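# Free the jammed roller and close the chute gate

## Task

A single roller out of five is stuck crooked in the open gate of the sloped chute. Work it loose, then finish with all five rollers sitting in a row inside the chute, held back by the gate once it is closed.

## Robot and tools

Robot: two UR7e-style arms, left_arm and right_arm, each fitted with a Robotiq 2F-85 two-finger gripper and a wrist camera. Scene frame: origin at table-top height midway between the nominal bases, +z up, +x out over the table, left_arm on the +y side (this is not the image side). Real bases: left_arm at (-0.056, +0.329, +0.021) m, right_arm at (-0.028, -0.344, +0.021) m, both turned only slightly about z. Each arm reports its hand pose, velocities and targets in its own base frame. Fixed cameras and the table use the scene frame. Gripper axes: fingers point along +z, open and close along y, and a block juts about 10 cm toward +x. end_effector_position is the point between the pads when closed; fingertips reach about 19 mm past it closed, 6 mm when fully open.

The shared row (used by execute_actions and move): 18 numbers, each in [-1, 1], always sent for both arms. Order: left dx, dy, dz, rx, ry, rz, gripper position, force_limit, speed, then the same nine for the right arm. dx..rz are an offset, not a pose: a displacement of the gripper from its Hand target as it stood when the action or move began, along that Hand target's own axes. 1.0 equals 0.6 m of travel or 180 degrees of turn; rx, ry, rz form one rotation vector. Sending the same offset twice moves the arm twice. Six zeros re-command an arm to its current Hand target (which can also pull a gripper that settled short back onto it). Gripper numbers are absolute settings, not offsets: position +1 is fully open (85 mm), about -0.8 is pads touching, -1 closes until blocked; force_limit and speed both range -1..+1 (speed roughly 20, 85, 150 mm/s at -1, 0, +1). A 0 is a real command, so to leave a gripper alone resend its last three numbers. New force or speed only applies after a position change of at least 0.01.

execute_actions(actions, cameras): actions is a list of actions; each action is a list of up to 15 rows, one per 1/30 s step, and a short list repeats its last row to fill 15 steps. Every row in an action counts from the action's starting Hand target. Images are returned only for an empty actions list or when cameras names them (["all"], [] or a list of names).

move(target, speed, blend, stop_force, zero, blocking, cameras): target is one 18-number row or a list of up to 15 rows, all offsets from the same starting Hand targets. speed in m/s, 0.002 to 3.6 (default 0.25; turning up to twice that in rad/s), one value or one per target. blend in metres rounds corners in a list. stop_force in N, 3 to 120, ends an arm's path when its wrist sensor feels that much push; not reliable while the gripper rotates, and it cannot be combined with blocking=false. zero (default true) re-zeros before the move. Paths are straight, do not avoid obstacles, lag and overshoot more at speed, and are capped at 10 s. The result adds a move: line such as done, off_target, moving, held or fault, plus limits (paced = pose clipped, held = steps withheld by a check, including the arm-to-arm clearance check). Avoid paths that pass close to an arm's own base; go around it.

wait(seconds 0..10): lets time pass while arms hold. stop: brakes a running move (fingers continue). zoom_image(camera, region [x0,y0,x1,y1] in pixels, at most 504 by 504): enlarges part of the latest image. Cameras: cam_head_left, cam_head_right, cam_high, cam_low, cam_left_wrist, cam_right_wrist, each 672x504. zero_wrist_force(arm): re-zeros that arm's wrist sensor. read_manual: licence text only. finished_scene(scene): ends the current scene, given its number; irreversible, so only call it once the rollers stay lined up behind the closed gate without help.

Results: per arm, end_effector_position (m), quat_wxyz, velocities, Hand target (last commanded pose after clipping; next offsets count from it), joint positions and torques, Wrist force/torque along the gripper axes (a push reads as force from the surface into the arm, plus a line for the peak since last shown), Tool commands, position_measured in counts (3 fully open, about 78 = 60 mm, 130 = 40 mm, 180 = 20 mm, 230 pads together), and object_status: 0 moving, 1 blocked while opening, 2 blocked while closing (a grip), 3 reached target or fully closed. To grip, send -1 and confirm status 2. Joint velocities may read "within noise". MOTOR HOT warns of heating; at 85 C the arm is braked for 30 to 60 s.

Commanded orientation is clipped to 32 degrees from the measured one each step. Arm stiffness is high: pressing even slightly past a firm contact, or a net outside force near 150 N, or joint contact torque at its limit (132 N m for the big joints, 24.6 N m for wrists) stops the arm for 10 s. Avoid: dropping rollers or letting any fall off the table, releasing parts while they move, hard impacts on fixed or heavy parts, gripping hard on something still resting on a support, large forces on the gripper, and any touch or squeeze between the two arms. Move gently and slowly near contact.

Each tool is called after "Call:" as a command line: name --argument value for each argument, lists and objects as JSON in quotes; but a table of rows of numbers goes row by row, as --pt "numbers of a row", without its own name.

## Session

Call:
execute_actions --actions '[]'

Scene clock: 0.00 s.
left_arm: end_effector_position=(+0.9747, -0.2112, +0.1242) position_measured=3 object_status=3 end_effector_quat_wxyz=(+0.167, +0.702, -0.276, +0.634) | right_arm: end_effector_position=(+0.4361, -0.1240, +0.2813) position_measured=3 object_status=3 end_effector_quat_wxyz=(-0.457, +0.137, +0.876, +0.065)
Joint positions: left_arm=[-0.252 -0.25 0.804 -3.545 -1.948 -2.969] | right_arm=[3.061 -2.064 -1.147 -2.451 1.746 0.14]
Joint velocities: within noise
Joint torques (N m): no reading
Wrist force (N): no reading
Wrist torque (N m): no reading
Wrist force, peak (N): no reading
Hand target: left_arm +0.9747, -0.2112, +0.1242; +0.167, +0.702, -0.276, +0.634 | right_arm +0.4361, -0.1240, +0.2813; -0.457, +0.137, +0.876, +0.065
Tool commands: left_gripper/position=+1.0 left_gripper/force_limit=+1.0 left_gripper/speed=+1.0 right_gripper/position=+1.0 right_gripper/force_limit=+1.0 right_gripper/speed=+1.0
camera_calibration:
cam_left_wrist: T_world_to_cam=[[-0.587571, -0.800126, -0.120658, 0.427781], [-0.299535, 0.353592, -0.886144, 0.49485], [0.751691, -0.484531, -0.447426, -0.653257], [0, 0, 0, 1]] pos_world=[0.890624, -0.149219, 0.197839]
cam_right_wrist: T_world_to_cam=[[0.284556, 0.958619, -0.00881192, 0.00454351], [0.786325, -0.23865, -0.569858, -0.197125], [-0.54838, 0.155227, -0.821696, 0.622287], [0, 0, 0, 1]] pos_world=[0.494961, -0.147995, 0.399037]

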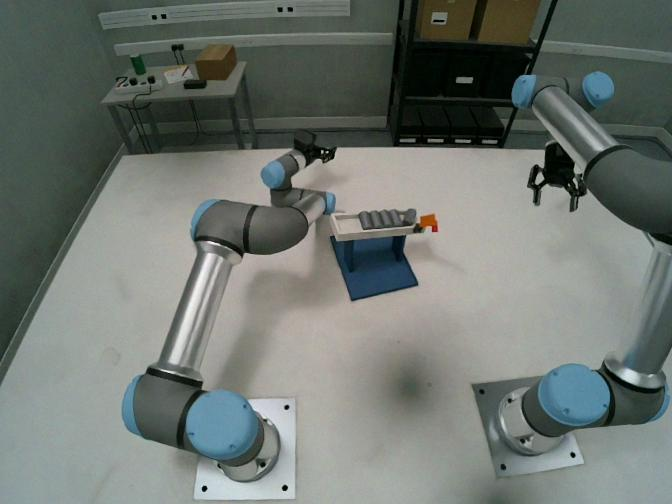

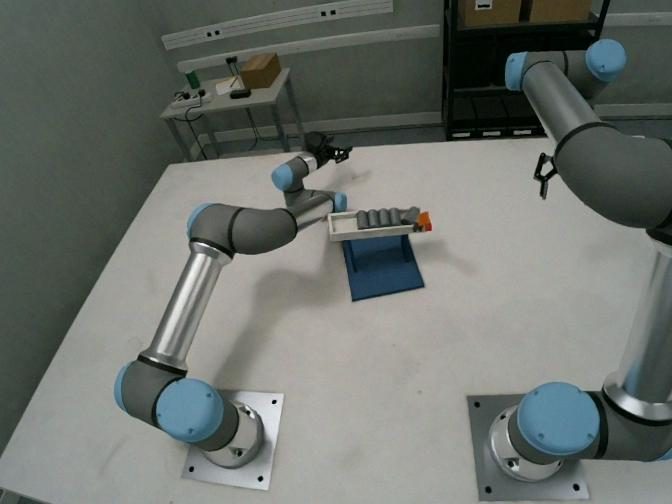

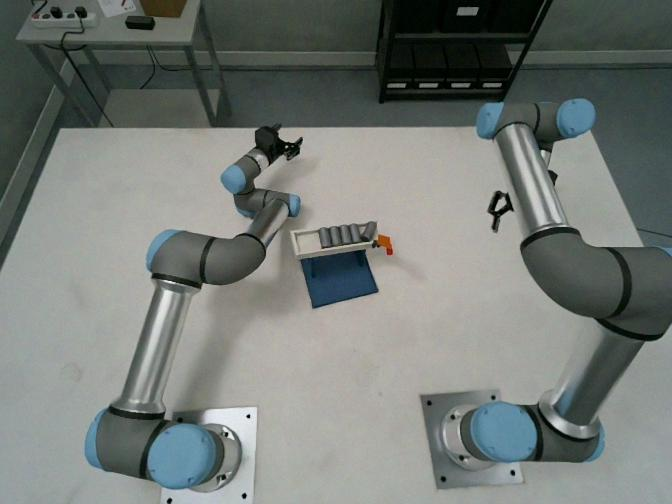

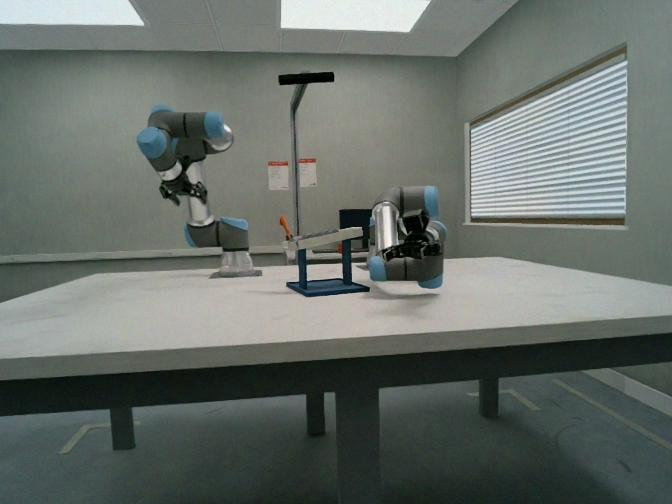

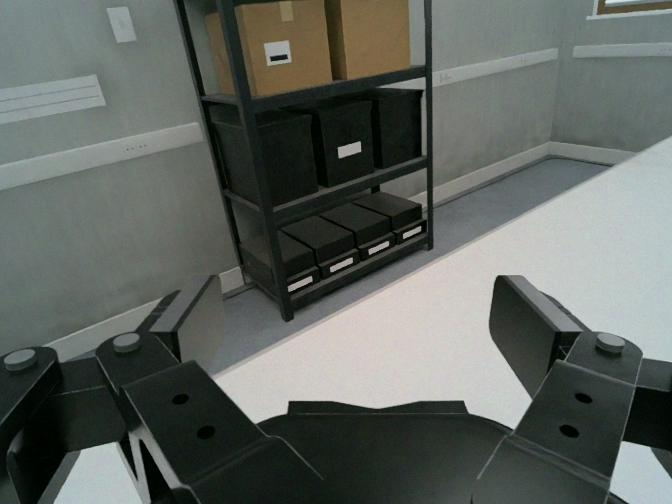

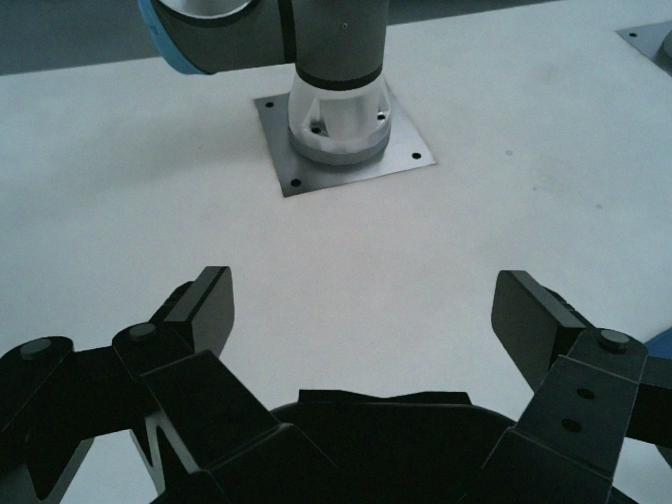

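Call:
move --pt "0.409 -0.048 -0.0575 0 0 0 1 1 0 0.1468 0.294 0.164 0.0419 -0.3071 -0.056 -1 1 0" --pt "0.344 0.641 -0.428 0.0085 -0.4565 -0.071 1 1 0 0.1468 0.294 0.164 0.0419 -0.3071 -0.056 -1 1 0" --speed 0.5 --cameras '["cam_left_wrist","cam_high"]'

Call:
move --target '[0,0,0,0,0,0,1,1,0,0,0,0,-0.3197,0.1282,0.7298,-1,1,0]' --speed 0.6 --cameras '["cam_right_wrist","cam_high"]'

Scene clock: 33.37 s.
left_arm: end_effector_position=(+0.5474, -0.4013, +0.3184) position_measured=3 object_status=3 end_effector_quat_wxyz=(+0.000, +0.971, -0.237, +0.000) end_effector_velocity=(-0.001, +0.001, +0.000) end_effector_angular_velocity=(+0.003, +0.003, +0.001) | right_arm: end_effector_position=(+0.3639, +0.0837, +0.2949) position_measured=232 object_status=3 end_effector_quat_wxyz=(+0.000, +0.048, +0.999, -0.023)
Joint positions: left_arm=[-0.83 -1.148 1.084 -1.507 -1.57 -3.493] | right_arm=[3.76 -1.237 -1.929 -1.576 1.534 0.715]
Joint velocities: left_arm=[0.001 0 -0.001 0.005 0 0] | right_arm=[within noise]
Joint torques (N m): left_arm=[-3.27 -40.9 -20.53 -1.06 0.94 -0.26] | right_arm=[9.12 19.91 17.55 4.42 -1.61 1.46]
Wrist force (N): left_arm=[2.9 0.1 3.1] | right_arm=[1.2 0.1 1.0]
Wrist torque (N m): left_arm=[-0.01 -0.12 0.00] | right_arm=[-0.06 -0.18 0.23]
Wrist force, peak (N): left_arm=[2.5 2.1 3.8] | right_arm=[2.9 1.8 0.8]
Hand target: left_arm +0.5474, -0.4013, +0.3184; +0.000, +0.971, -0.237, +0.000 | right_arm +0.3639, +0.0837, +0.2949; +0.000, +0.048, +0.999, -0.023
Off the commanded pose: left_arm 0.000 m, 0 deg | right_arm 0.000 m, 0 deg.
move: done
camera_calibration:
cam_left_wrist: T_world_to_cam=[[-0.463207, -0.886095, -0.0165959, -0.0876432], [-0.841427, 0.433822, 0.32218, 0.550293], [-0.278282, 0.1632, -0.946533, 0.645441], [0, 0, 0, 1]] pos_world=[0.602049, -0.421726, 0.432184]
Images, in order (width x height): cam_high 672x504, cam_left_wrist 672x504.

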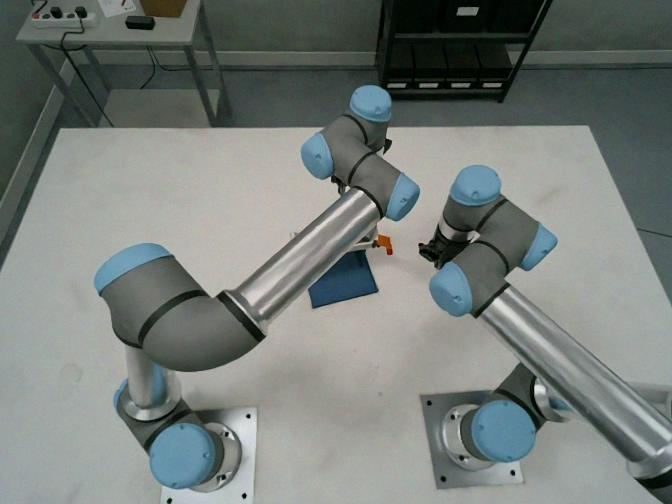

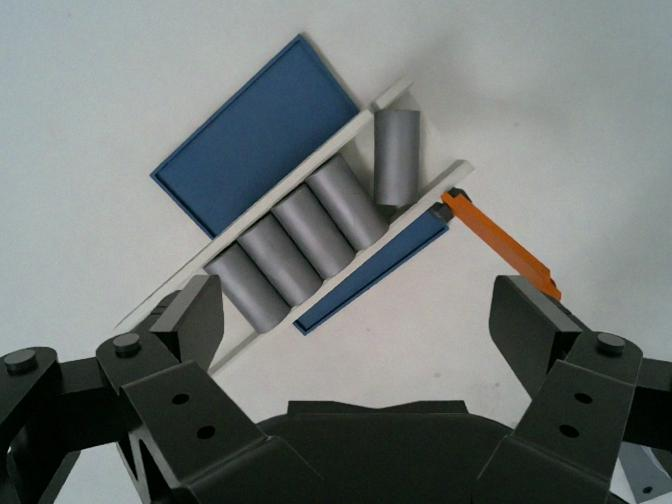

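Scene clock: 36.13 s.
left_arm: end_effector_position=(+0.5474, -0.4013, +0.3184) position_measured=3 object_status=3 end_effector_quat_wxyz=(+0.000, +0.971, -0.237, +0.000) | right_arm: end_effector_position=(+0.3639, +0.0837, +0.2948) position_measured=232 object_status=3 end_effector_quat_wxyz=(-0.113, +0.880, +0.266, +0.378)
Joint positions: left_arm=[-0.831 -1.148 1.084 -1.507 -1.57 -3.493] | right_arm=[3.741 -0.81 -2.513 -0.579 1.56 3.149]
Joint torques (N m): left_arm=[-7.53 -34.65 -30.45 -1.34 -1.35 -2.14] | right_arm=[7.28 -12.52 41.23 5.15 -0.77 1.54]
Wrist force (N): left_arm=[2.9 -0.1 3.1] | right_arm=[0.2 0.1 0.1]
Wrist torque (N m): left_arm=[-0.03 -0.13 0.00] | right_arm=[-0.01 -0.08 0.04]
Wrist force, peak (N): left_arm=[3.3 0.6 3.2] | right_arm=[1.4 0.3 0.9]
Hand target: left_arm +0.5474, -0.4013, +0.3184; +0.000, +0.971, -0.237, +0.000 | right_arm +0.3639, +0.0837, +0.2949; -0.113, +0.880, +0.266, +0.378
Off the commanded pose: left_arm 0.000 m, 0 deg | right_arm 0.000 m, 0 deg.
move: done
camera_calibration:
cam_right_wrist: T_world_to_cam=[[0.566371, -0.824145, 0.00301263, -0.130686], [-0.739064, -0.509512, -0.44066, 0.456634], [0.364703, 0.24735, -0.897669, 0.243931], [0, 0, 0, 1]] pos_world=[0.322537, 0.0646198, 0.420584]
Images, in order (width x height): cam_high 672x504, cam_right_wrist 672x504.

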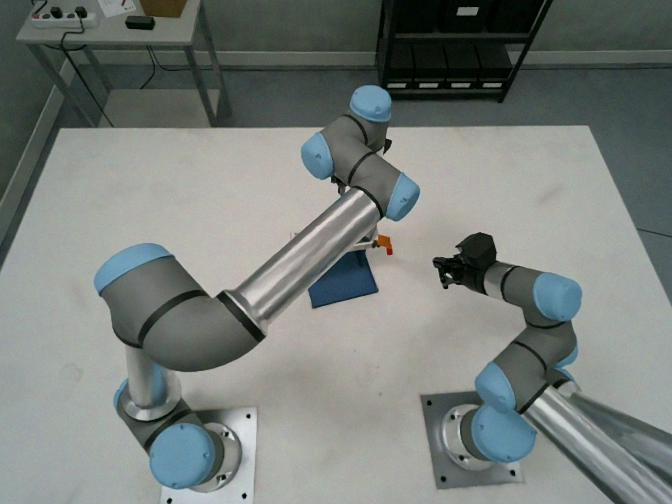

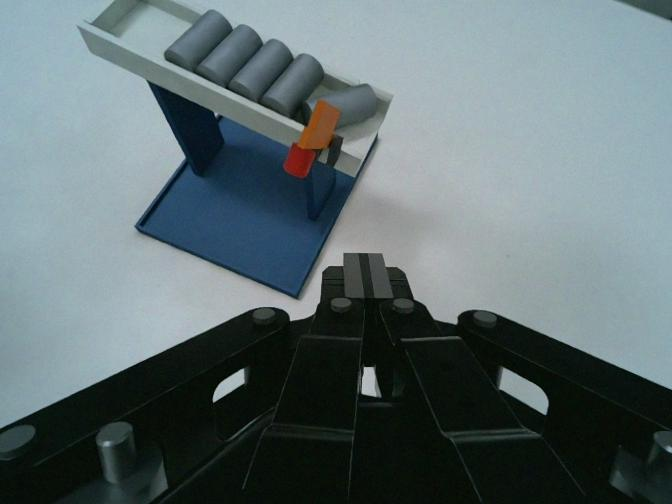

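Call:
move --target '[0.0585,0.045,0.1807,-0.0345,-0.0435,0,-0.19,1,0,0,0,0,0,0,0,-1,1,0]' --speed 0.25 --cameras '["cam_left_wrist","cam_right_wrist"]'

Scene clock: 69.43 s.
left_arm: end_effector_position=(+0.5662, -0.4414, +0.2101) position_measured=153 object_status=0 end_effector_quat_wxyz=(+0.036, +0.968, -0.236, -0.079) | right_arm: end_effector_position=(+0.3639, +0.0838, +0.2949) position_measured=232 object_status=3 end_effector_quat_wxyz=(-0.113, +0.880, +0.266, +0.378)
Joint positions: left_arm=[-0.797 -0.953 1.046 -1.567 -1.716 -3.452] | right_arm=[3.741 -0.81 -2.513 -0.579 1.56 3.149]
Joint torques (N m): left_arm=[-9.16 -41.84 -15.42 -2.68 -1.27 -2.55] | right_arm=[-8.12 -16.07 41.32 4.97 1.99 -0.21]
Wrist force (N): left_arm=[3.1 -0.2 3.0] | right_arm=[0.2 0.2 0.4]
Wrist torque (N m): left_arm=[-0.01 -0.11 0.05] | right_arm=[0.00 -0.08 0.00]
Wrist force, peak (N): left_arm=[4.6 -0.1 6.1] | right_arm=[0.3 0.3 0.5]
Hand target: left_arm +0.5661, -0.4415, +0.2100; +0.036, +0.968, -0.236, -0.079 | right_arm +0.3639, +0.0837, +0.2949; -0.113, +0.880, +0.266, +0.378
Off the commanded pose: left_arm 0.000 m, 0 deg | right_arm 0.000 m, 0 deg.
move: done
camera_calibration:
cam_left_wrist: T_world_to_cam=[[-0.456708, -0.884874, 0.0917328, -0.142156], [-0.77547, 0.446518, 0.446393, 0.560478], [-0.435963, 0.132735, -0.890122, 0.618561], [0, 0, 0, 1]] pos_world=[0.63938, -0.458159, 0.313442]
cam_right_wrist: T_world_to_cam=[[0.566289, -0.824201, 0.00302839, -0.130663], [-0.739068, -0.509415, -0.440766, 0.456673], [0.364823, 0.247363, -0.897617, 0.24387], [0, 0, 0, 1]] pos_world=[0.322536, 0.0646198, 0.420584]
Images, in order (width x height): cam_left_wrist 672x504, cam_right_wrist 672x504.

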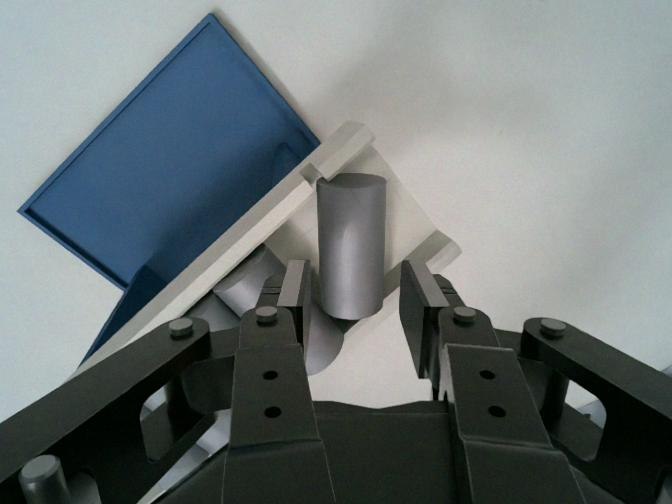

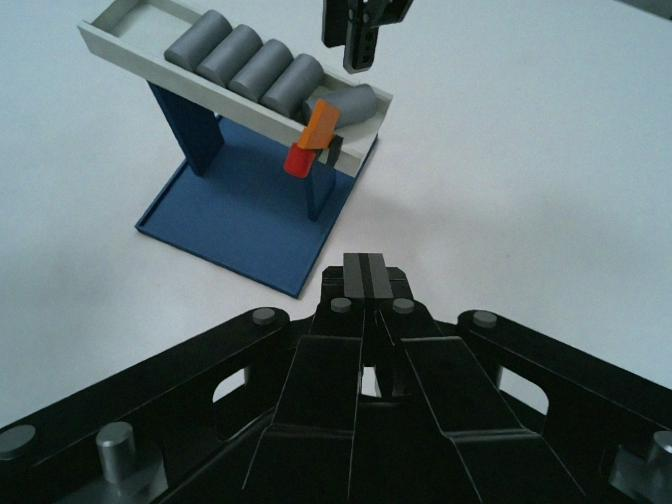

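Call:
move --target '[0.0127,-0.0078,0.0922,0,0,0,-0.19,1,0,0,0,0,0,0,0,-1,1,0]' --speed 0.04 --stop_force 12

Call:
move --target '[0,0,-0.002,0,0,0,-1,-0.8,-1,0,0,0,0,0,0,-1,1,0]' --speed 0.05 --cameras '["cam_left_wrist","cam_right_wrist"]'

Scene clock: 77.23 s.
left_arm: end_effector_position=(+0.5657, -0.4425, +0.1696) position_measured=153 object_status=3 end_effector_quat_wxyz=(+0.036, +0.968, -0.236, -0.079) | right_arm: end_effector_position=(+0.3639, +0.0838, +0.2949) position_measured=232 object_status=3 end_effector_quat_wxyz=(-0.113, +0.880, +0.266, +0.378)
Joint positions: left_arm=[-0.798 -0.938 1.125 -1.662 -1.716 -3.454] | right_arm=[3.741 -0.81 -2.513 -0.579 1.56 3.149]
Joint torques (N m): left_arm=[15.49 -50.99 -24.6 -3.67 4.19 -1.94] | right_arm=[-7.78 -10.26 40.8 3.99 2 -0.26]
Wrist force (N): left_arm=[1.7 10.1 1.1] | right_arm=[0.2 -0.1 0.4]
Wrist torque (N m): left_arm=[-0.23 -0.16 0.16] | right_arm=[-0.04 -0.09 0.00]
Wrist force, peak (N): left_arm=[4.3 20.1 -11.0] | right_arm=[0.6 0.1 0.5]
Hand target: left_arm +0.5657, -0.4425, +0.1696; +0.036, +0.968, -0.236, -0.079 (not the last commanded pose) | right_arm +0.3639, +0.0837, +0.2949; -0.113, +0.880, +0.266, +0.378
Off the commanded pose: left_arm 0.016 m, 0 deg | right_arm 0.000 m, 0 deg.
move: contact (left_arm)

Scene clock: 77.97 s.
left_arm: end_effector_position=(+0.5658, -0.4425, +0.1710) position_measured=173 object_status=0 end_effector_quat_wxyz=(+0.037, +0.968, -0.236, -0.079) | right_arm: end_effector_position=(+0.3639, +0.0838, +0.2949) position_measured=232 object_status=3 end_effector_quat_wxyz=(-0.113, +0.880, +0.266, +0.378)
Joint positions: left_arm=[-0.798 -0.938 1.122 -1.659 -1.716 -3.453] | right_arm=[3.741 -0.81 -2.513 -0.579 1.56 3.149]
Joint torques (N m): left_arm=[36.54 -22.15 -10.42 3.78 12.89 2.31] | right_arm=[-7.99 -9.78 41.45 3.77 2.06 -0.36]
Wrist force (N): left_arm=[-5.2 45.7 -25.9] | right_arm=[0.4 0.0 0.3]
Wrist torque (N m): left_arm=[-1.23 -0.18 0.25] | right_arm=[-0.02 -0.10 0.00]
Wrist force, peak (N): left_arm=[-4.8 46.3 -25.2] | right_arm=[0.3 0.2 0.5]
Hand target: left_arm +0.5659, -0.4424, +0.1708; +0.036, +0.968, -0.236, -0.079 | right_arm +0.3639, +0.0837, +0.2949; -0.113, +0.880, +0.266, +0.378
Off the commanded pose: left_arm 0.000 m, 0 deg | right_arm 0.000 m, 0 deg.
move: done
camera_calibration:
cam_left_wrist: T_world_to_cam=[[-0.456746, -0.884798, 0.092278, -0.13977], [-0.775324, 0.446788, 0.446378, 0.578224], [-0.436183, 0.132336, -0.890074, 0.583717], [0, 0, 0, 1]] pos_world=[0.639079, -0.459259, 0.274342]
cam_right_wrist: T_world_to_cam=[[0.566289, -0.824201, 0.00302839, -0.130663], [-0.739068, -0.509415, -0.440766, 0.456673], [0.364823, 0.247363, -0.897617, 0.24387], [0, 0, 0, 1]] pos_world=[0.322536, 0.0646198, 0.420584]
Images, in order (width x height): cam_left_wrist 672x504, cam_right_wrist 672x504.

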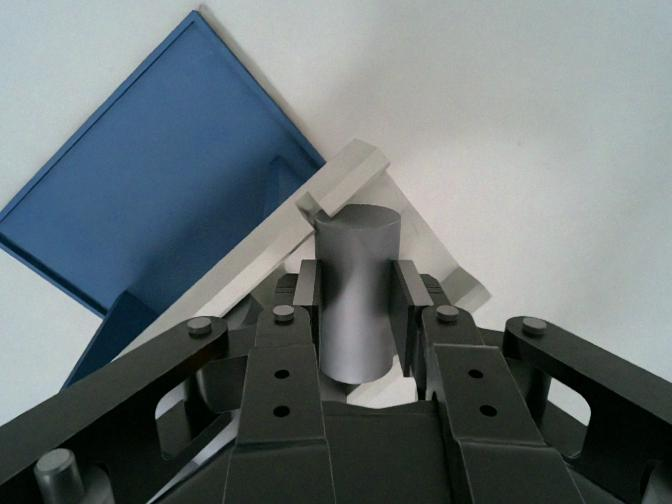

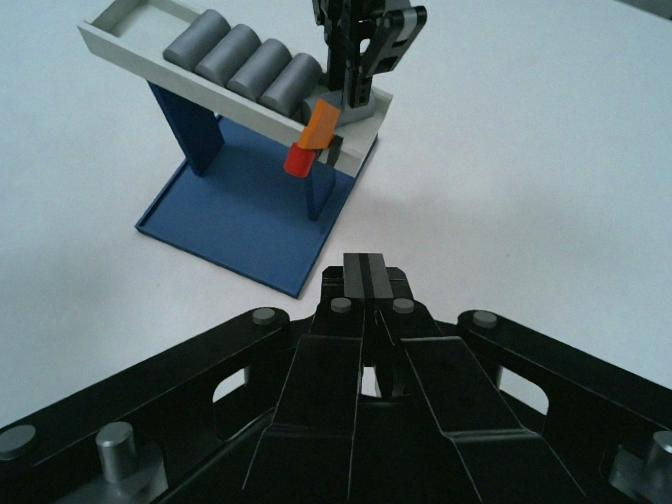

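Call:
execute_actions --actions '[[[0,0,0,0,0,0,-0.15,1,0,0,0,0,0,0,0,-1,1,0]],[[0,0,-0.008,0,0,0,-0.15,1,0,0,0,0,0,0,0,-1,1,0]]]' --cameras '["cam_left_wrist","cam_right_wrist"]'

Call:
zoom_image --camera "cam_left_wrist" --region '[200, 120, 520, 420]'

Call:
zoom_image --camera "cam_right_wrist" --region '[220, 0, 460, 200]'

Scene clock: 84.33 s.
left_arm: end_effector_position=(+0.5667, -0.4423, +0.1755) position_measured=148 object_status=3 end_effector_quat_wxyz=(+0.036, +0.968, -0.236, -0.079) | right_arm: end_effector_position=(+0.3639, +0.0837, +0.2949) position_measured=232 object_status=3 end_effector_quat_wxyz=(-0.113, +0.880, +0.266, +0.378)
Joint positions: left_arm=[-0.797 -0.939 1.111 -1.647 -1.716 -3.452] | right_arm=[3.741 -0.81 -2.513 -0.579 1.56 3.149]
Joint torques (N m): left_arm=[8.66 -40.63 -14.79 -2.65 1.78 -1.49] | right_arm=[-8.46 -6.99 40.89 3.03 2.04 -0.41]
Wrist force (N): left_arm=[2.2 0.6 2.9] | right_arm=[0.2 0.2 0.3]
Wrist torque (N m): left_arm=[0.12 0.03 0.06] | right_arm=[0.00 -0.07 0.00]
Wrist force, peak (N): left_arm=[-5.4 47.4 -30.3] | right_arm=[0.7 0.1 0.3]
Hand target: left_arm +0.5667, -0.4423, +0.1755; +0.036, +0.968, -0.236, -0.079 | right_arm +0.3639, +0.0837, +0.2949; -0.113, +0.880, +0.266, +0.378
Off the commanded pose: left_arm 0.000 m, 0 deg | right_arm 0.000 m, 0 deg.
camera_calibration:
cam_left_wrist: T_world_to_cam=[[-0.456789, -0.884805, 0.0919981, -0.139504], [-0.775308, 0.446686, 0.446508, 0.576686], [-0.436167, 0.132633, -0.890038, 0.588293], [0, 0, 0, 1]] pos_world=[0.639979, -0.459059, 0.278942]
cam_right_wrist: T_world_to_cam=[[0.566289, -0.824201, 0.00302839, -0.130663], [-0.739068, -0.509415, -0.440766, 0.456673], [0.364823, 0.247363, -0.897617, 0.24387], [0, 0, 0, 1]] pos_world=[0.322536, 0.0646198, 0.420584]
Images, in order (width x height): cam_left_wrist 672x504, cam_right_wrist 672x504.

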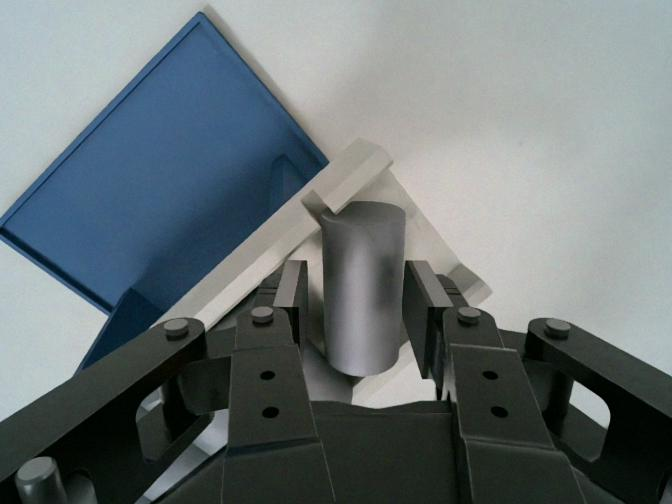

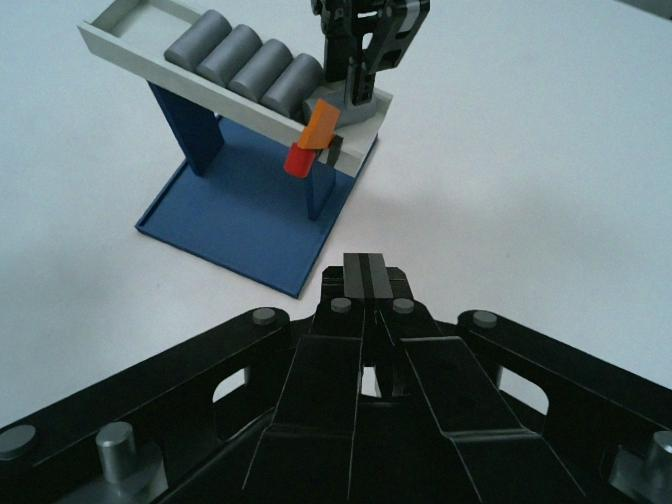

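Scaled by 1.575 from the camera's 672x504 image, which has a finer 960x720 frame.

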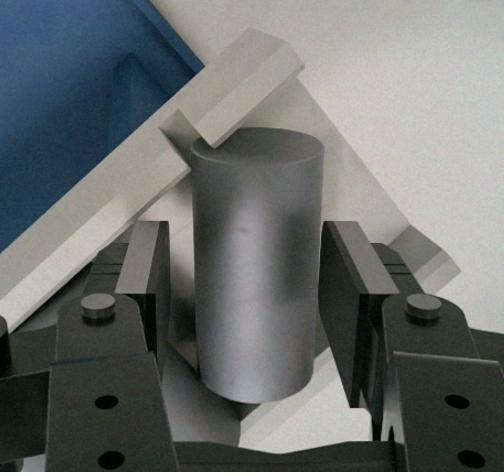

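Scaled by 2.100 from the camera's 672x504 image, which has a finer 960x720 frame.

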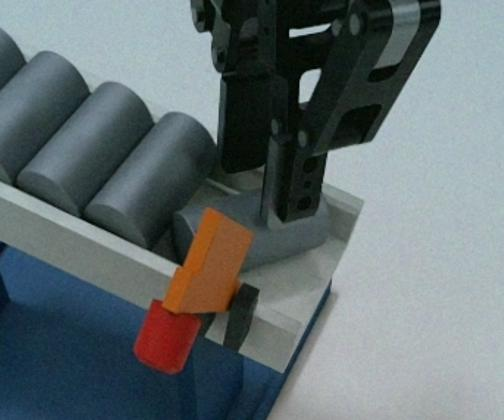

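Call:
move --pt "0 0.0082 0.001 0 0 0 -0.19 1 0 0 0 0 0 0 0 -1 1 0" --pt "0.005 0.0044 0.0361 0 0 0 -0.19 1 0 0 0 0 0 0 0 -1 1 0" --speed 0.03 --stop_force 10 --cameras '["cam_left_wrist"]'

Call:
zoom_image --camera "cam_left_wrist" --region '[200, 120, 520, 420]'

Scene clock: 107.00 s.
left_arm: end_effector_position=(+0.5644, -0.4467, +0.1620) position_measured=153 object_status=3 end_effector_quat_wxyz=(+0.036, +0.968, -0.236, -0.079) | right_arm: end_effector_position=(+0.3639, +0.0837, +0.2949) position_measured=232 object_status=3 end_effector_quat_wxyz=(-0.113, +0.880, +0.266, +0.378)
Joint positions: left_arm=[-0.803 -0.93 1.132 -1.678 -1.717 -3.459] | right_arm=[3.741 -0.81 -2.513 -0.579 1.56 3.149]
Joint torques (N m): left_arm=[2.83 -51.44 -41.21 -5.79 4.74 0.68] | right_arm=[-7.58 -6.61 40.79 2.32 1.86 -0.25]
Wrist force (N): left_arm=[-8.5 8.5 0.9] | right_arm=[0.2 0.2 0.3]
Wrist torque (N m): left_arm=[0.05 0.03 -0.10] | right_arm=[0.01 -0.08 0.00]
Wrist force, peak (N): left_arm=[-18.0 14.2 -10.5] | right_arm=[0.4 0.2 0.7]
Hand target: left_arm +0.5644, -0.4467, +0.1620; +0.036, +0.968, -0.236, -0.079 (not the last commanded pose) | right_arm +0.3639, +0.0837, +0.2949; -0.113, +0.880, +0.266, +0.378
Off the commanded pose: left_arm 0.008 m, 0 deg | right_arm 0.000 m, 0 deg.
move: contact (left_arm); path passed 1 of 2 targets
camera_calibration:
cam_left_wrist: T_world_to_cam=[[-0.456684, -0.884849, 0.0921018, -0.143311], [-0.775298, 0.446627, 0.446584, 0.582887], [-0.436294, 0.132541, -0.889989, 0.575795], [0, 0, 0, 1]] pos_world=[0.637679, -0.463459, 0.265343]
Images, in order (width x height): cam_left_wrist 672x504.

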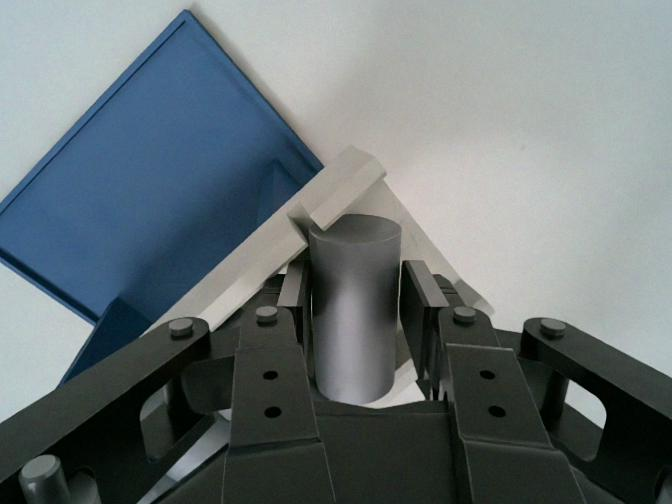

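Scaled by 1.575 from the camera's 672x504 image, which has a finer 960x720 frame.

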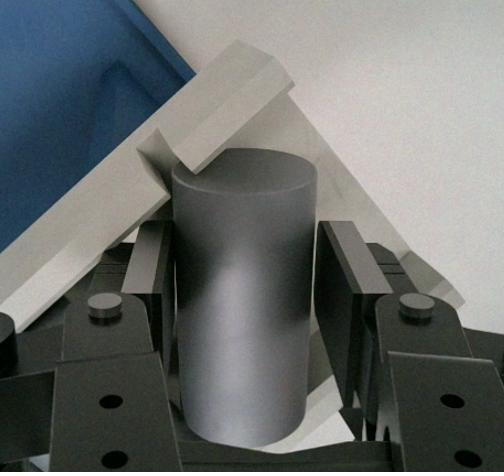

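Call:
move --pt "-0.004 0 0 0 0 0 -0.19 1 0 0 0 0 0 0 0 -1 1 0" --pt "-0.003 0 0.0117 0 0 0 -0.19 1 0 0 0 0 0 0 0 -1 1 0" --speed 0.03 --stop_force 20 --cameras '["cam_left_wrist"]'

Scene clock: 112.13 s.
left_arm: end_effector_position=(+0.5616, -0.4461, +0.1553) position_measured=153 object_status=3 end_effector_quat_wxyz=(+0.036, +0.968, -0.236, -0.079) | right_arm: end_effector_position=(+0.3639, +0.0837, +0.2949) position_measured=232 object_status=3 end_effector_quat_wxyz=(-0.113, +0.880, +0.266, +0.378)
Joint positions: left_arm=[-0.805 -0.933 1.155 -1.698 -1.717 -3.461] | right_arm=[3.741 -0.81 -2.513 -0.579 1.56 3.149]
Joint torques (N m): left_arm=[5.07 -53.6 -41.45 -1.77 0.18 0.41] | right_arm=[-7.89 -6.64 40.41 2.39 2.04 -0.36]
Wrist force (N): left_arm=[-1.7 2.8 3.3] | right_arm=[0.5 0.2 0.4]
Wrist torque (N m): left_arm=[0.10 0.17 0.07] | right_arm=[0.00 -0.11 0.00]
Wrist force, peak (N): left_arm=[-8.4 9.0 1.8] | right_arm=[0.6 0.0 0.5]
Hand target: left_arm +0.5616, -0.4461, +0.1553; +0.036, +0.968, -0.236, -0.079 | right_arm +0.3639, +0.0837, +0.2949; -0.113, +0.880, +0.266, +0.378
Off the commanded pose: left_arm 0.000 m, 0 deg | right_arm 0.000 m, 0 deg.
move: done
camera_calibration:
cam_left_wrist: T_world_to_cam=[[-0.456716, -0.884841, 0.0920185, -0.143397], [-0.775283, 0.446613, 0.446624, 0.583414], [-0.436288, 0.13264, -0.889977, 0.56857], [0, 0, 0, 1]] pos_world=[0.634879, -0.462859, 0.258643]
Images, in order (width x height): cam_left_wrist 672x504.

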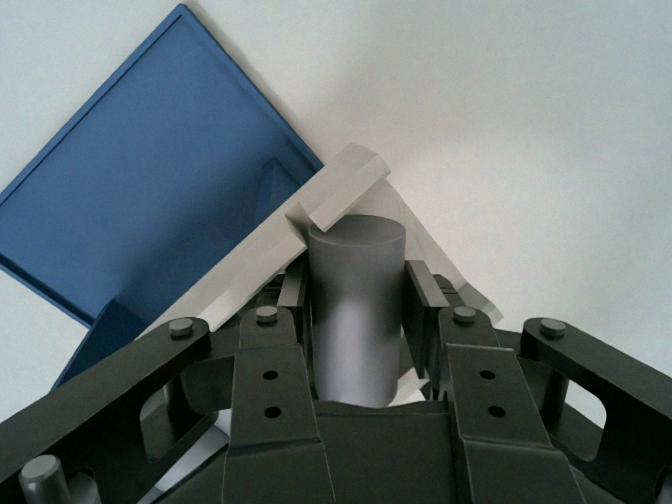

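Call:
move --pt "0 0 -0.001 0 0 0 -1 -0.8 -1 0 0 0 0 0 0 -1 1 0" --pt "-0.0041 0.0033 -0.0295 0 0 0 -1 -0.8 -1 0 0 0 0 0 0 -1 1 0" --pt "-0.0125 -0.0047 -0.0295 0.0183 0.0533 -0.2127 -1 -0.8 -1 0 0 0 0 0 0 -1 1 0" --speed '[0.05,0.05,0.15]' --cameras '["cam_left_wrist","cam_right_wrist"]'

Call:
zoom_image --camera "cam_right_wrist" --region '[220, 0, 460, 200]'

Scene clock: 127.60 s.
left_arm: end_effector_position=(+0.5592, -0.4396, +0.1734) position_measured=157 object_status=2 end_effector_quat_wxyz=(+0.001, +0.995, +0.095, +0.000) | right_arm: end_effector_position=(+0.3639, +0.0837, +0.2949) position_measured=232 object_status=3 end_effector_quat_wxyz=(-0.113, +0.880, +0.266, +0.378)
Joint positions: left_arm=[-0.854 -1.03 1.279 -1.821 -1.572 -4.187] | right_arm=[3.741 -0.81 -2.513 -0.579 1.56 3.149]
Joint torques (N m): left_arm=[9.51 -34.52 -35.57 0.81 -1.52 -1.29] | right_arm=[-7.51 -6.39 40.85 2.43 1.87 -0.35]
Wrist force (N): left_arm=[4.3 7.3 -1.9] | right_arm=[0.4 0.2 0.4]
Wrist torque (N m): left_arm=[0.24 0.18 0.10] | right_arm=[0.00 -0.11 0.00]
Wrist force, peak (N): left_arm=[0.9 0.4 11.2] | right_arm=[0.4 -0.1 0.6]
Hand target: left_arm +0.5593, -0.4396, +0.1734; +0.001, +0.995, +0.095, +0.000 | right_arm +0.3639, +0.0837, +0.2949; -0.113, +0.880, +0.266, +0.378
Off the commanded pose: left_arm 0.000 m, 0 deg | right_arm 0.000 m, 0 deg.
move: done
camera_calibration:
cam_left_wrist: T_world_to_cam=[[0.186858, -0.982268, -0.0152777, -0.524478], [-0.928689, -0.181694, 0.323301, 0.401522], [-0.320344, -0.046223, -0.946173, 0.449084], [0, 0, 0, 1]] pos_world=[0.614753, -0.421466, 0.287086]
cam_right_wrist: T_world_to_cam=[[0.566289, -0.824201, 0.00302839, -0.130663], [-0.739068, -0.509415, -0.440766, 0.456673], [0.364823, 0.247363, -0.897617, 0.24387], [0, 0, 0, 1]] pos_world=[0.322536, 0.0646198, 0.420584]
Images, in order (width x height): cam_left_wrist 672x504, cam_right_wrist 672x504.

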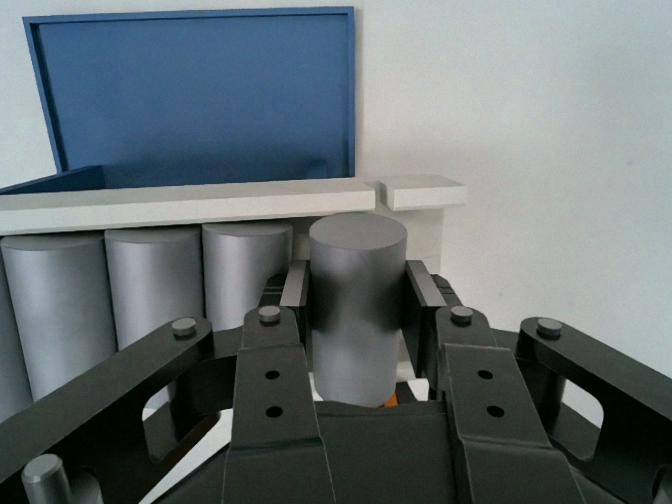

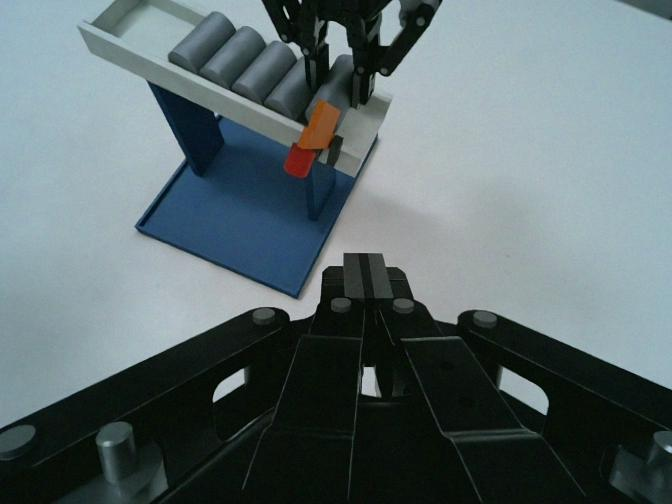

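Scaled by 2.100 from the camera's 672x504 image, which has a finer 960x720 frame.

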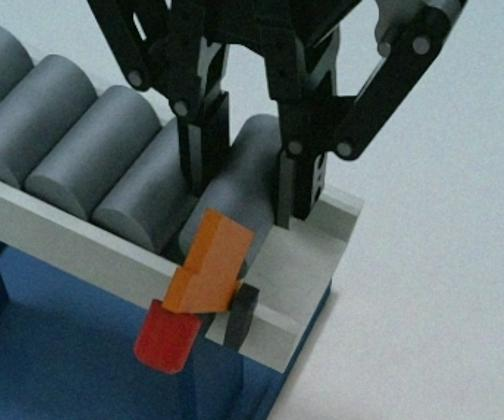

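Call:
move --pt "0 -0.0167 0.0217 0 0 0 -1 -0.8 -1 0 0 0 0 0 0 -1 1 0" --pt "0 -0.1025 0.005 0 0 0 -1 -0.8 -1 0 0 0 0 0 0 -1 1 0" --speed '[0.04,0.06]' --cameras '["cam_left_wrist","cam_right_wrist"]'

Call:
zoom_image --camera "cam_right_wrist" --region '[220, 0, 460, 200]'

Scene clock: 136.47 s.
left_arm: end_effector_position=(+0.5477, -0.3790, +0.1703) position_measured=157 object_status=2 end_effector_quat_wxyz=(+0.001, +0.995, +0.095, +0.000) end_effector_velocity=(+0.001, -0.003, +0.001) end_effector_angular_velocity=(-0.002, -0.002, +0.001) | right_arm: end_effector_position=(+0.3639, +0.0837, +0.2949) position_measured=232 object_status=3 end_effector_quat_wxyz=(-0.113, +0.880, +0.266, +0.378)
Joint positions: left_arm=[-0.807 -1.135 1.447 -1.884 -1.572 -4.139] | right_arm=[3.741 -0.81 -2.513 -0.579 1.56 3.149]
Joint velocities: left_arm=[-0.002 0.003 -0.006 0 0 -0.002] | right_arm=[within noise]
Joint torques (N m): left_arm=[-9.09 -34.1 -40.76 -1.29 1.72 -2.51] | right_arm=[-6.93 -6.56 40.73 2.3 1.93 -0.3]
Wrist force (N): left_arm=[1.1 1.5 5.1] | right_arm=[0.3 -0.2 0.5]
Wrist torque (N m): left_arm=[0.12 0.14 -0.01] | right_arm=[-0.06 -0.09 0.00]
Wrist force, peak (N): left_arm=[-1.4 15.8 -25.3] | right_arm=[0.6 0.0 0.3]
Hand target: left_arm +0.5476, -0.3792, +0.1704; +0.001, +0.995, +0.095, +0.000 | right_arm +0.3639, +0.0837, +0.2949; -0.113, +0.880, +0.266, +0.378
Off the commanded pose: left_arm 0.000 m, 0 deg | right_arm 0.000 m, 0 deg.
move: done
camera_calibration:
cam_left_wrist: T_world_to_cam=[[0.187212, -0.982202, -0.015197, -0.463162], [-0.928617, -0.182001, 0.323337, 0.402672], [-0.320348, -0.0464204, -0.946162, 0.445192], [0, 0, 0, 1]] pos_world=[0.603254, -0.360966, 0.283986]
cam_right_wrist: T_world_to_cam=[[0.566289, -0.824201, 0.00302839, -0.130663], [-0.739068, -0.509415, -0.440766, 0.456673], [0.364823, 0.247363, -0.897617, 0.24387], [0, 0, 0, 1]] pos_world=[0.322536, 0.0646198, 0.420584]
Images, in order (width x height): cam_left_wrist 672x504, cam_right_wrist 672x504.

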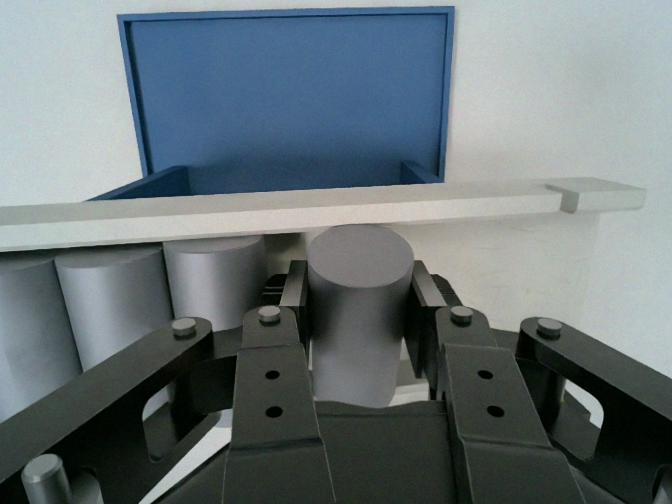

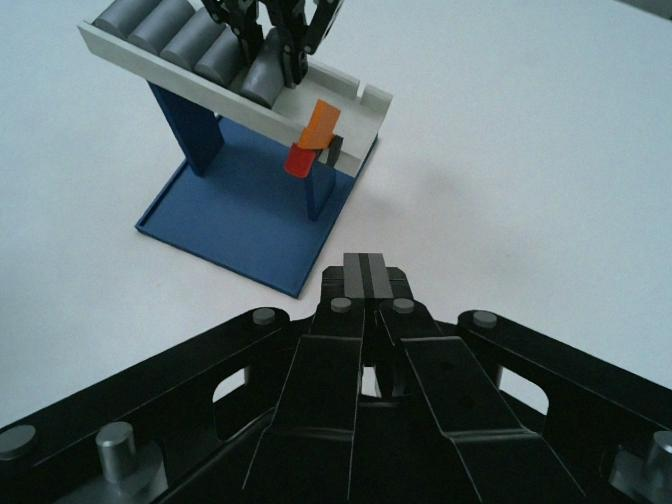

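Scaled by 2.100 from the camera's 672x504 image, which has a finer 960x720 frame.

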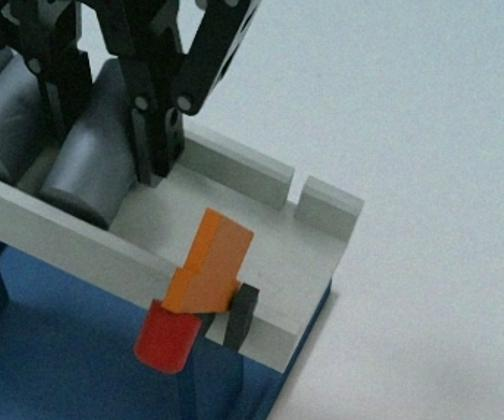

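Call:
move --pt "0 0 0 0 0 0 -1 -0.8 -1 -0.0488 -0.0447 0.2483 0.05 0 -0.0475 -1 1 0" --pt "0 0 0 0 0 0 -1 -0.8 -1 -0.0033 -0.0697 0.2962 0.05 0 -0.0475 -1 1 0" --pt "0 0 0 0 0 0 -1 -0.8 -1 0.042 -0.0537 0.265 0.05 0 -0.0475 -1 1 0" --pt "0 0 0 0 0 0 -1 -0.8 -1 0.0935 -0.03 0.2613 0.05 0 -0.0475 -1 1 0" --speed '[0.2,0.06,0.04,0.04]' --stop_force 20 --cameras '["cam_right_wrist","cam_left_wrist"]'

Scene clock: 176.73 s.
left_arm: end_effector_position=(+0.5476, -0.3792, +0.1704) position_measured=157 object_status=2 end_effector_quat_wxyz=(+0.001, +0.995, +0.095, +0.000) | right_arm: end_effector_position=(+0.4809, +0.1829, +0.2274) position_measured=232 object_status=3 end_effector_quat_wxyz=(-0.153, +0.846, +0.359, +0.363)
Joint positions: left_arm=[-0.807 -1.135 1.447 -1.884 -1.572 -4.139] | right_arm=[3.666 -1.472 -2.367 -0.083 1.77 2.946]
Joint torques (N m): left_arm=[-6.55 -46.33 -41.1 -1.89 -0.94 -2.48] | right_arm=[8.6 23.85 10.36 4.63 -1.83 1.7]
Wrist force (N): left_arm=[2.2 1.3 6.1] | right_arm=[-0.1 -0.1 0.2]
Wrist torque (N m): left_arm=[0.10 0.04 0.01] | right_arm=[-0.03 -0.03 0.09]
Wrist force, peak (N): left_arm=[1.9 1.7 7.4] | right_arm=[1.4 0.4 -2.3]
Hand target: left_arm +0.5476, -0.3792, +0.1704; +0.001, +0.995, +0.095, +0.000 | right_arm +0.4809, +0.1829, +0.2274; -0.153, +0.846, +0.359, +0.363
Off the commanded pose: left_arm 0.000 m, 0 deg | right_arm 0.000 m, 0 deg.
move: done
camera_calibration:
cam_left_wrist: T_world_to_cam=[[0.18722, -0.982201, -0.0151793, -0.46325], [-0.928646, -0.182008, 0.323249, 0.402569], [-0.320258, -0.0464226, -0.946192, 0.445203], [0, 0, 0, 1]] pos_world=[0.603154, -0.361066, 0.284086]
cam_right_wrist: T_world_to_cam=[[0.730232, -0.683193, 0.00291472, -0.219661], [-0.612428, -0.656475, -0.440423, 0.529807], [0.302807, 0.319826, -0.897786, 0.132777], [0, 0, 0, 1]] pos_world=[0.444667, 0.155268, 0.353184]
Images, in order (width x height): cam_left_wrist 672x504, cam_right_wrist 672x504.

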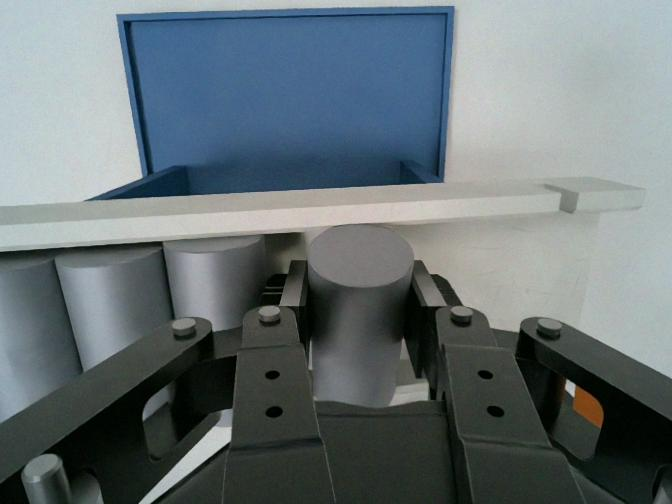

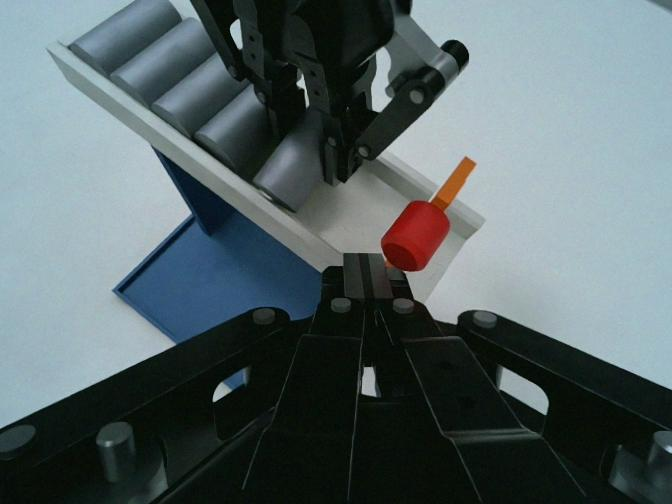

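Call:
move --pt "0 0 0 0 0 0 -1 -0.8 -1 0.0338 0.0292 0.0148 0 0 0 -1 1 0" --pt "0 0 0 0 0 0 -1 -0.8 -1 0.0525 0.051 0.039 0 0 0 -1 1 0" --pt "0 0 0 0 0 0 -1 -0.8 -1 0.061 0.0688 0.0713 0 0 0 -1 1 0" --pt "0 0 0 0 0 0 -1 -0.8 -1 0.057 0.0808 0.1173 0 0 0 -1 1 0" --pt "0 0 0 0 0 0 -1 -0.8 -1 0.0433 0.083 0.149 0 0 0 -1 1 0" --speed 0.045 --stop_force 12 --cameras '["cam_right_wrist","cam_left_wrist"]'

Scene clock: 185.67 s.
left_arm: end_effector_position=(+0.5476, -0.3792, +0.1704) position_measured=157 object_status=2 end_effector_quat_wxyz=(+0.001, +0.995, +0.095, +0.000) | right_arm: end_effector_position=(+0.5690, +0.2036, +0.2004) position_measured=232 object_status=3 end_effector_quat_wxyz=(-0.153, +0.846, +0.359, +0.363)
Joint positions: left_arm=[-0.807 -1.135 1.447 -1.884 -1.572 -4.139] | right_arm=[3.604 -1.743 -2.171 -0.017 1.814 2.901]
Joint torques (N m): left_arm=[-1.62 -45.73 -39.69 -1.39 -0.64 -2.39] | right_arm=[1.7 38.24 28.74 1.27 1.2 -0.05]
Wrist force (N): left_arm=[1.7 1.6 6.8] | right_arm=[0.1 -0.2 0.3]
Wrist torque (N m): left_arm=[0.11 0.10 0.01] | right_arm=[-0.05 -0.07 0.10]
Wrist force, peak (N): left_arm=[1.6 1.7 7.5] | right_arm=[-0.9 -0.4 2.2]
Hand target: left_arm +0.5476, -0.3792, +0.1704; +0.001, +0.995, +0.095, +0.000 | right_arm +0.5690, +0.2036, +0.2004; -0.153, +0.846, +0.359, +0.363 (not the last commanded pose)
Off the commanded pose: left_arm 0.000 m, 0 deg | right_arm 0.017 m, 0 deg.
move: held (right_arm; a check stopped the path); path passed 4 of 5 targets; limits=held
pose unreachable (right arm): on one or more control steps of this call, first in action 0 (counted from 0), this arm could not follow its commanded pose, so it was not sent that pose on those steps. It may still have moved: this result reports where it is.
cause: moving toward the commanded pose would bring a part of the arm too close to another arm (this arm's gripper and the left arm's gripper, 5 mm apart when this arm was first held).
camera_calibration:
cam_left_wrist: T_world_to_cam=[[0.18722, -0.982201, -0.0151793, -0.46325], [-0.928646, -0.182008, 0.323249, 0.402569], [-0.320258, -0.0464226, -0.946192, 0.445203], [0, 0, 0, 1]] pos_world=[0.603154, -0.361066, 0.284086]
cam_right_wrist: T_world_to_cam=[[0.73032, -0.683099, 0.00298203, -0.269791], [-0.612271, -0.656519, -0.440576, 0.585498], [0.302914, 0.319935, -0.897711, 0.0751059], [0, 0, 0, 1]] pos_world=[0.532767, 0.176068, 0.326184]
Images, in order (width x height): cam_left_wrist 672x504, cam_right_wrist 672x504.

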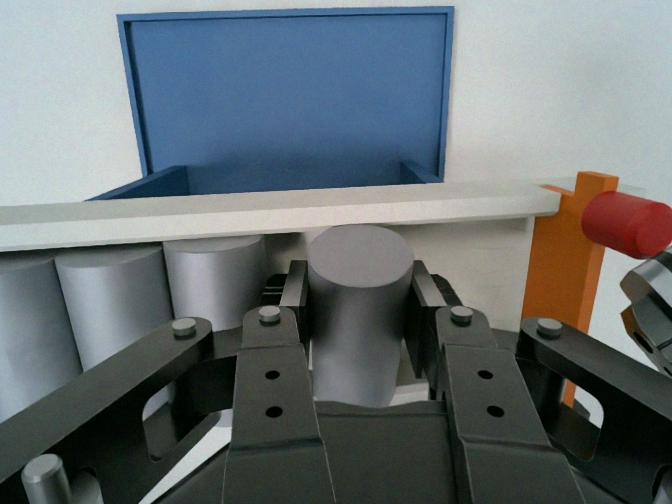

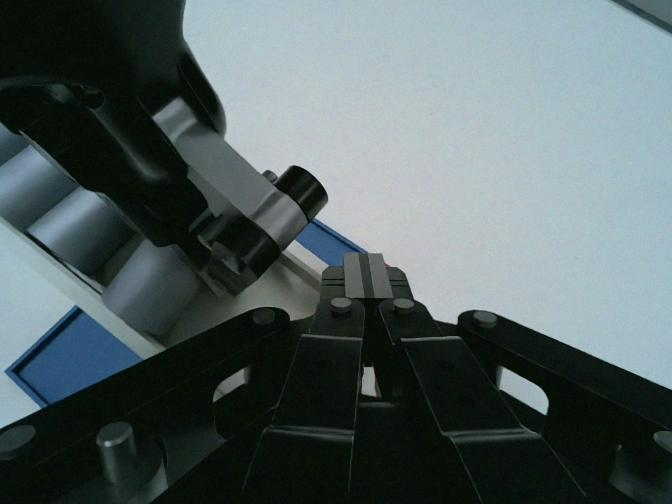

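Call:
move --pt "0 0 0 0 0 0 -1 -0.8 -1 -0.0032 0.007 -0.0033 0 0 0 -1 1 0" --pt "0 0 0 0 0 0 -1 -0.8 -1 -0.0161 0.007 0.0088 0 0 0 -1 1 0" --speed 0.04 --stop_force 15 --cameras '["cam_left_wrist"]'

Scene clock: 192.07 s.
left_arm: end_effector_position=(+0.5476, -0.3792, +0.1704) position_measured=157 object_status=2 end_effector_quat_wxyz=(+0.001, +0.995, +0.095, +0.000) | right_arm: end_effector_position=(+0.5701, +0.1987, +0.1944) position_measured=232 object_status=3 end_effector_quat_wxyz=(-0.153, +0.846, +0.359, +0.363)
Joint positions: left_arm=[-0.807 -1.135 1.447 -1.884 -1.572 -4.139] | right_arm=[3.592 -1.756 -2.177 0 1.823 2.892]
Joint torques (N m): left_arm=[1.11 -45.72 -38.22 -1.24 -0.55 -2.47] | right_arm=[-5.02 11.8 36.33 4.64 2.53 -0.66]
Wrist force (N): left_arm=[1.8 1.5 6.7] | right_arm=[-5.1 -0.8 -19.8]
Wrist torque (N m): left_arm=[0.11 0.09 0.01] | right_arm=[-0.06 -0.18 0.02]
Wrist force, peak (N): left_arm=[1.5 2.0 7.4] | right_arm=[5.4 0.6 -24.0]
Hand target: left_arm +0.5476, -0.3792, +0.1704; +0.001, +0.995, +0.095, +0.000 | right_arm +0.5701, +0.1987, +0.1944; -0.153, +0.846, +0.359, +0.363 (not the last commanded pose)
Off the commanded pose: left_arm 0.000 m, 0 deg | right_arm 0.005 m, 0 deg.
move: contact (right_arm); path passed 1 of 2 targets
camera_calibration:
cam_left_wrist: T_world_to_cam=[[0.18722, -0.982201, -0.0151793, -0.46325], [-0.928646, -0.182008, 0.323249, 0.402569], [-0.320258, -0.0464226, -0.946192, 0.445203], [0, 0, 0, 1]] pos_world=[0.603154, -0.361066, 0.284086]
Images, in order (width x height): cam_left_wrist 672x504.

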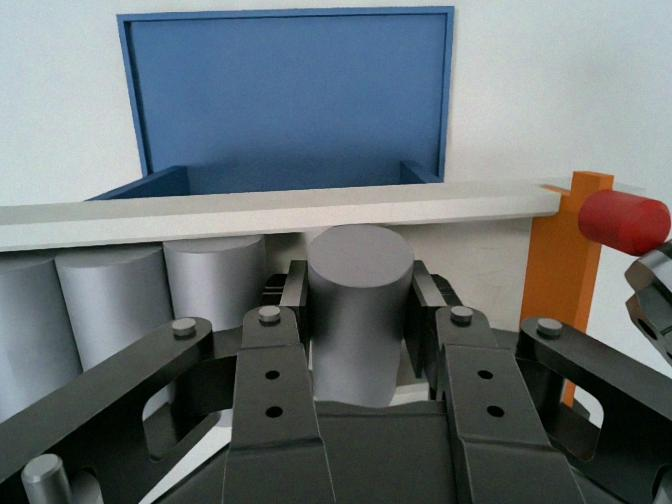

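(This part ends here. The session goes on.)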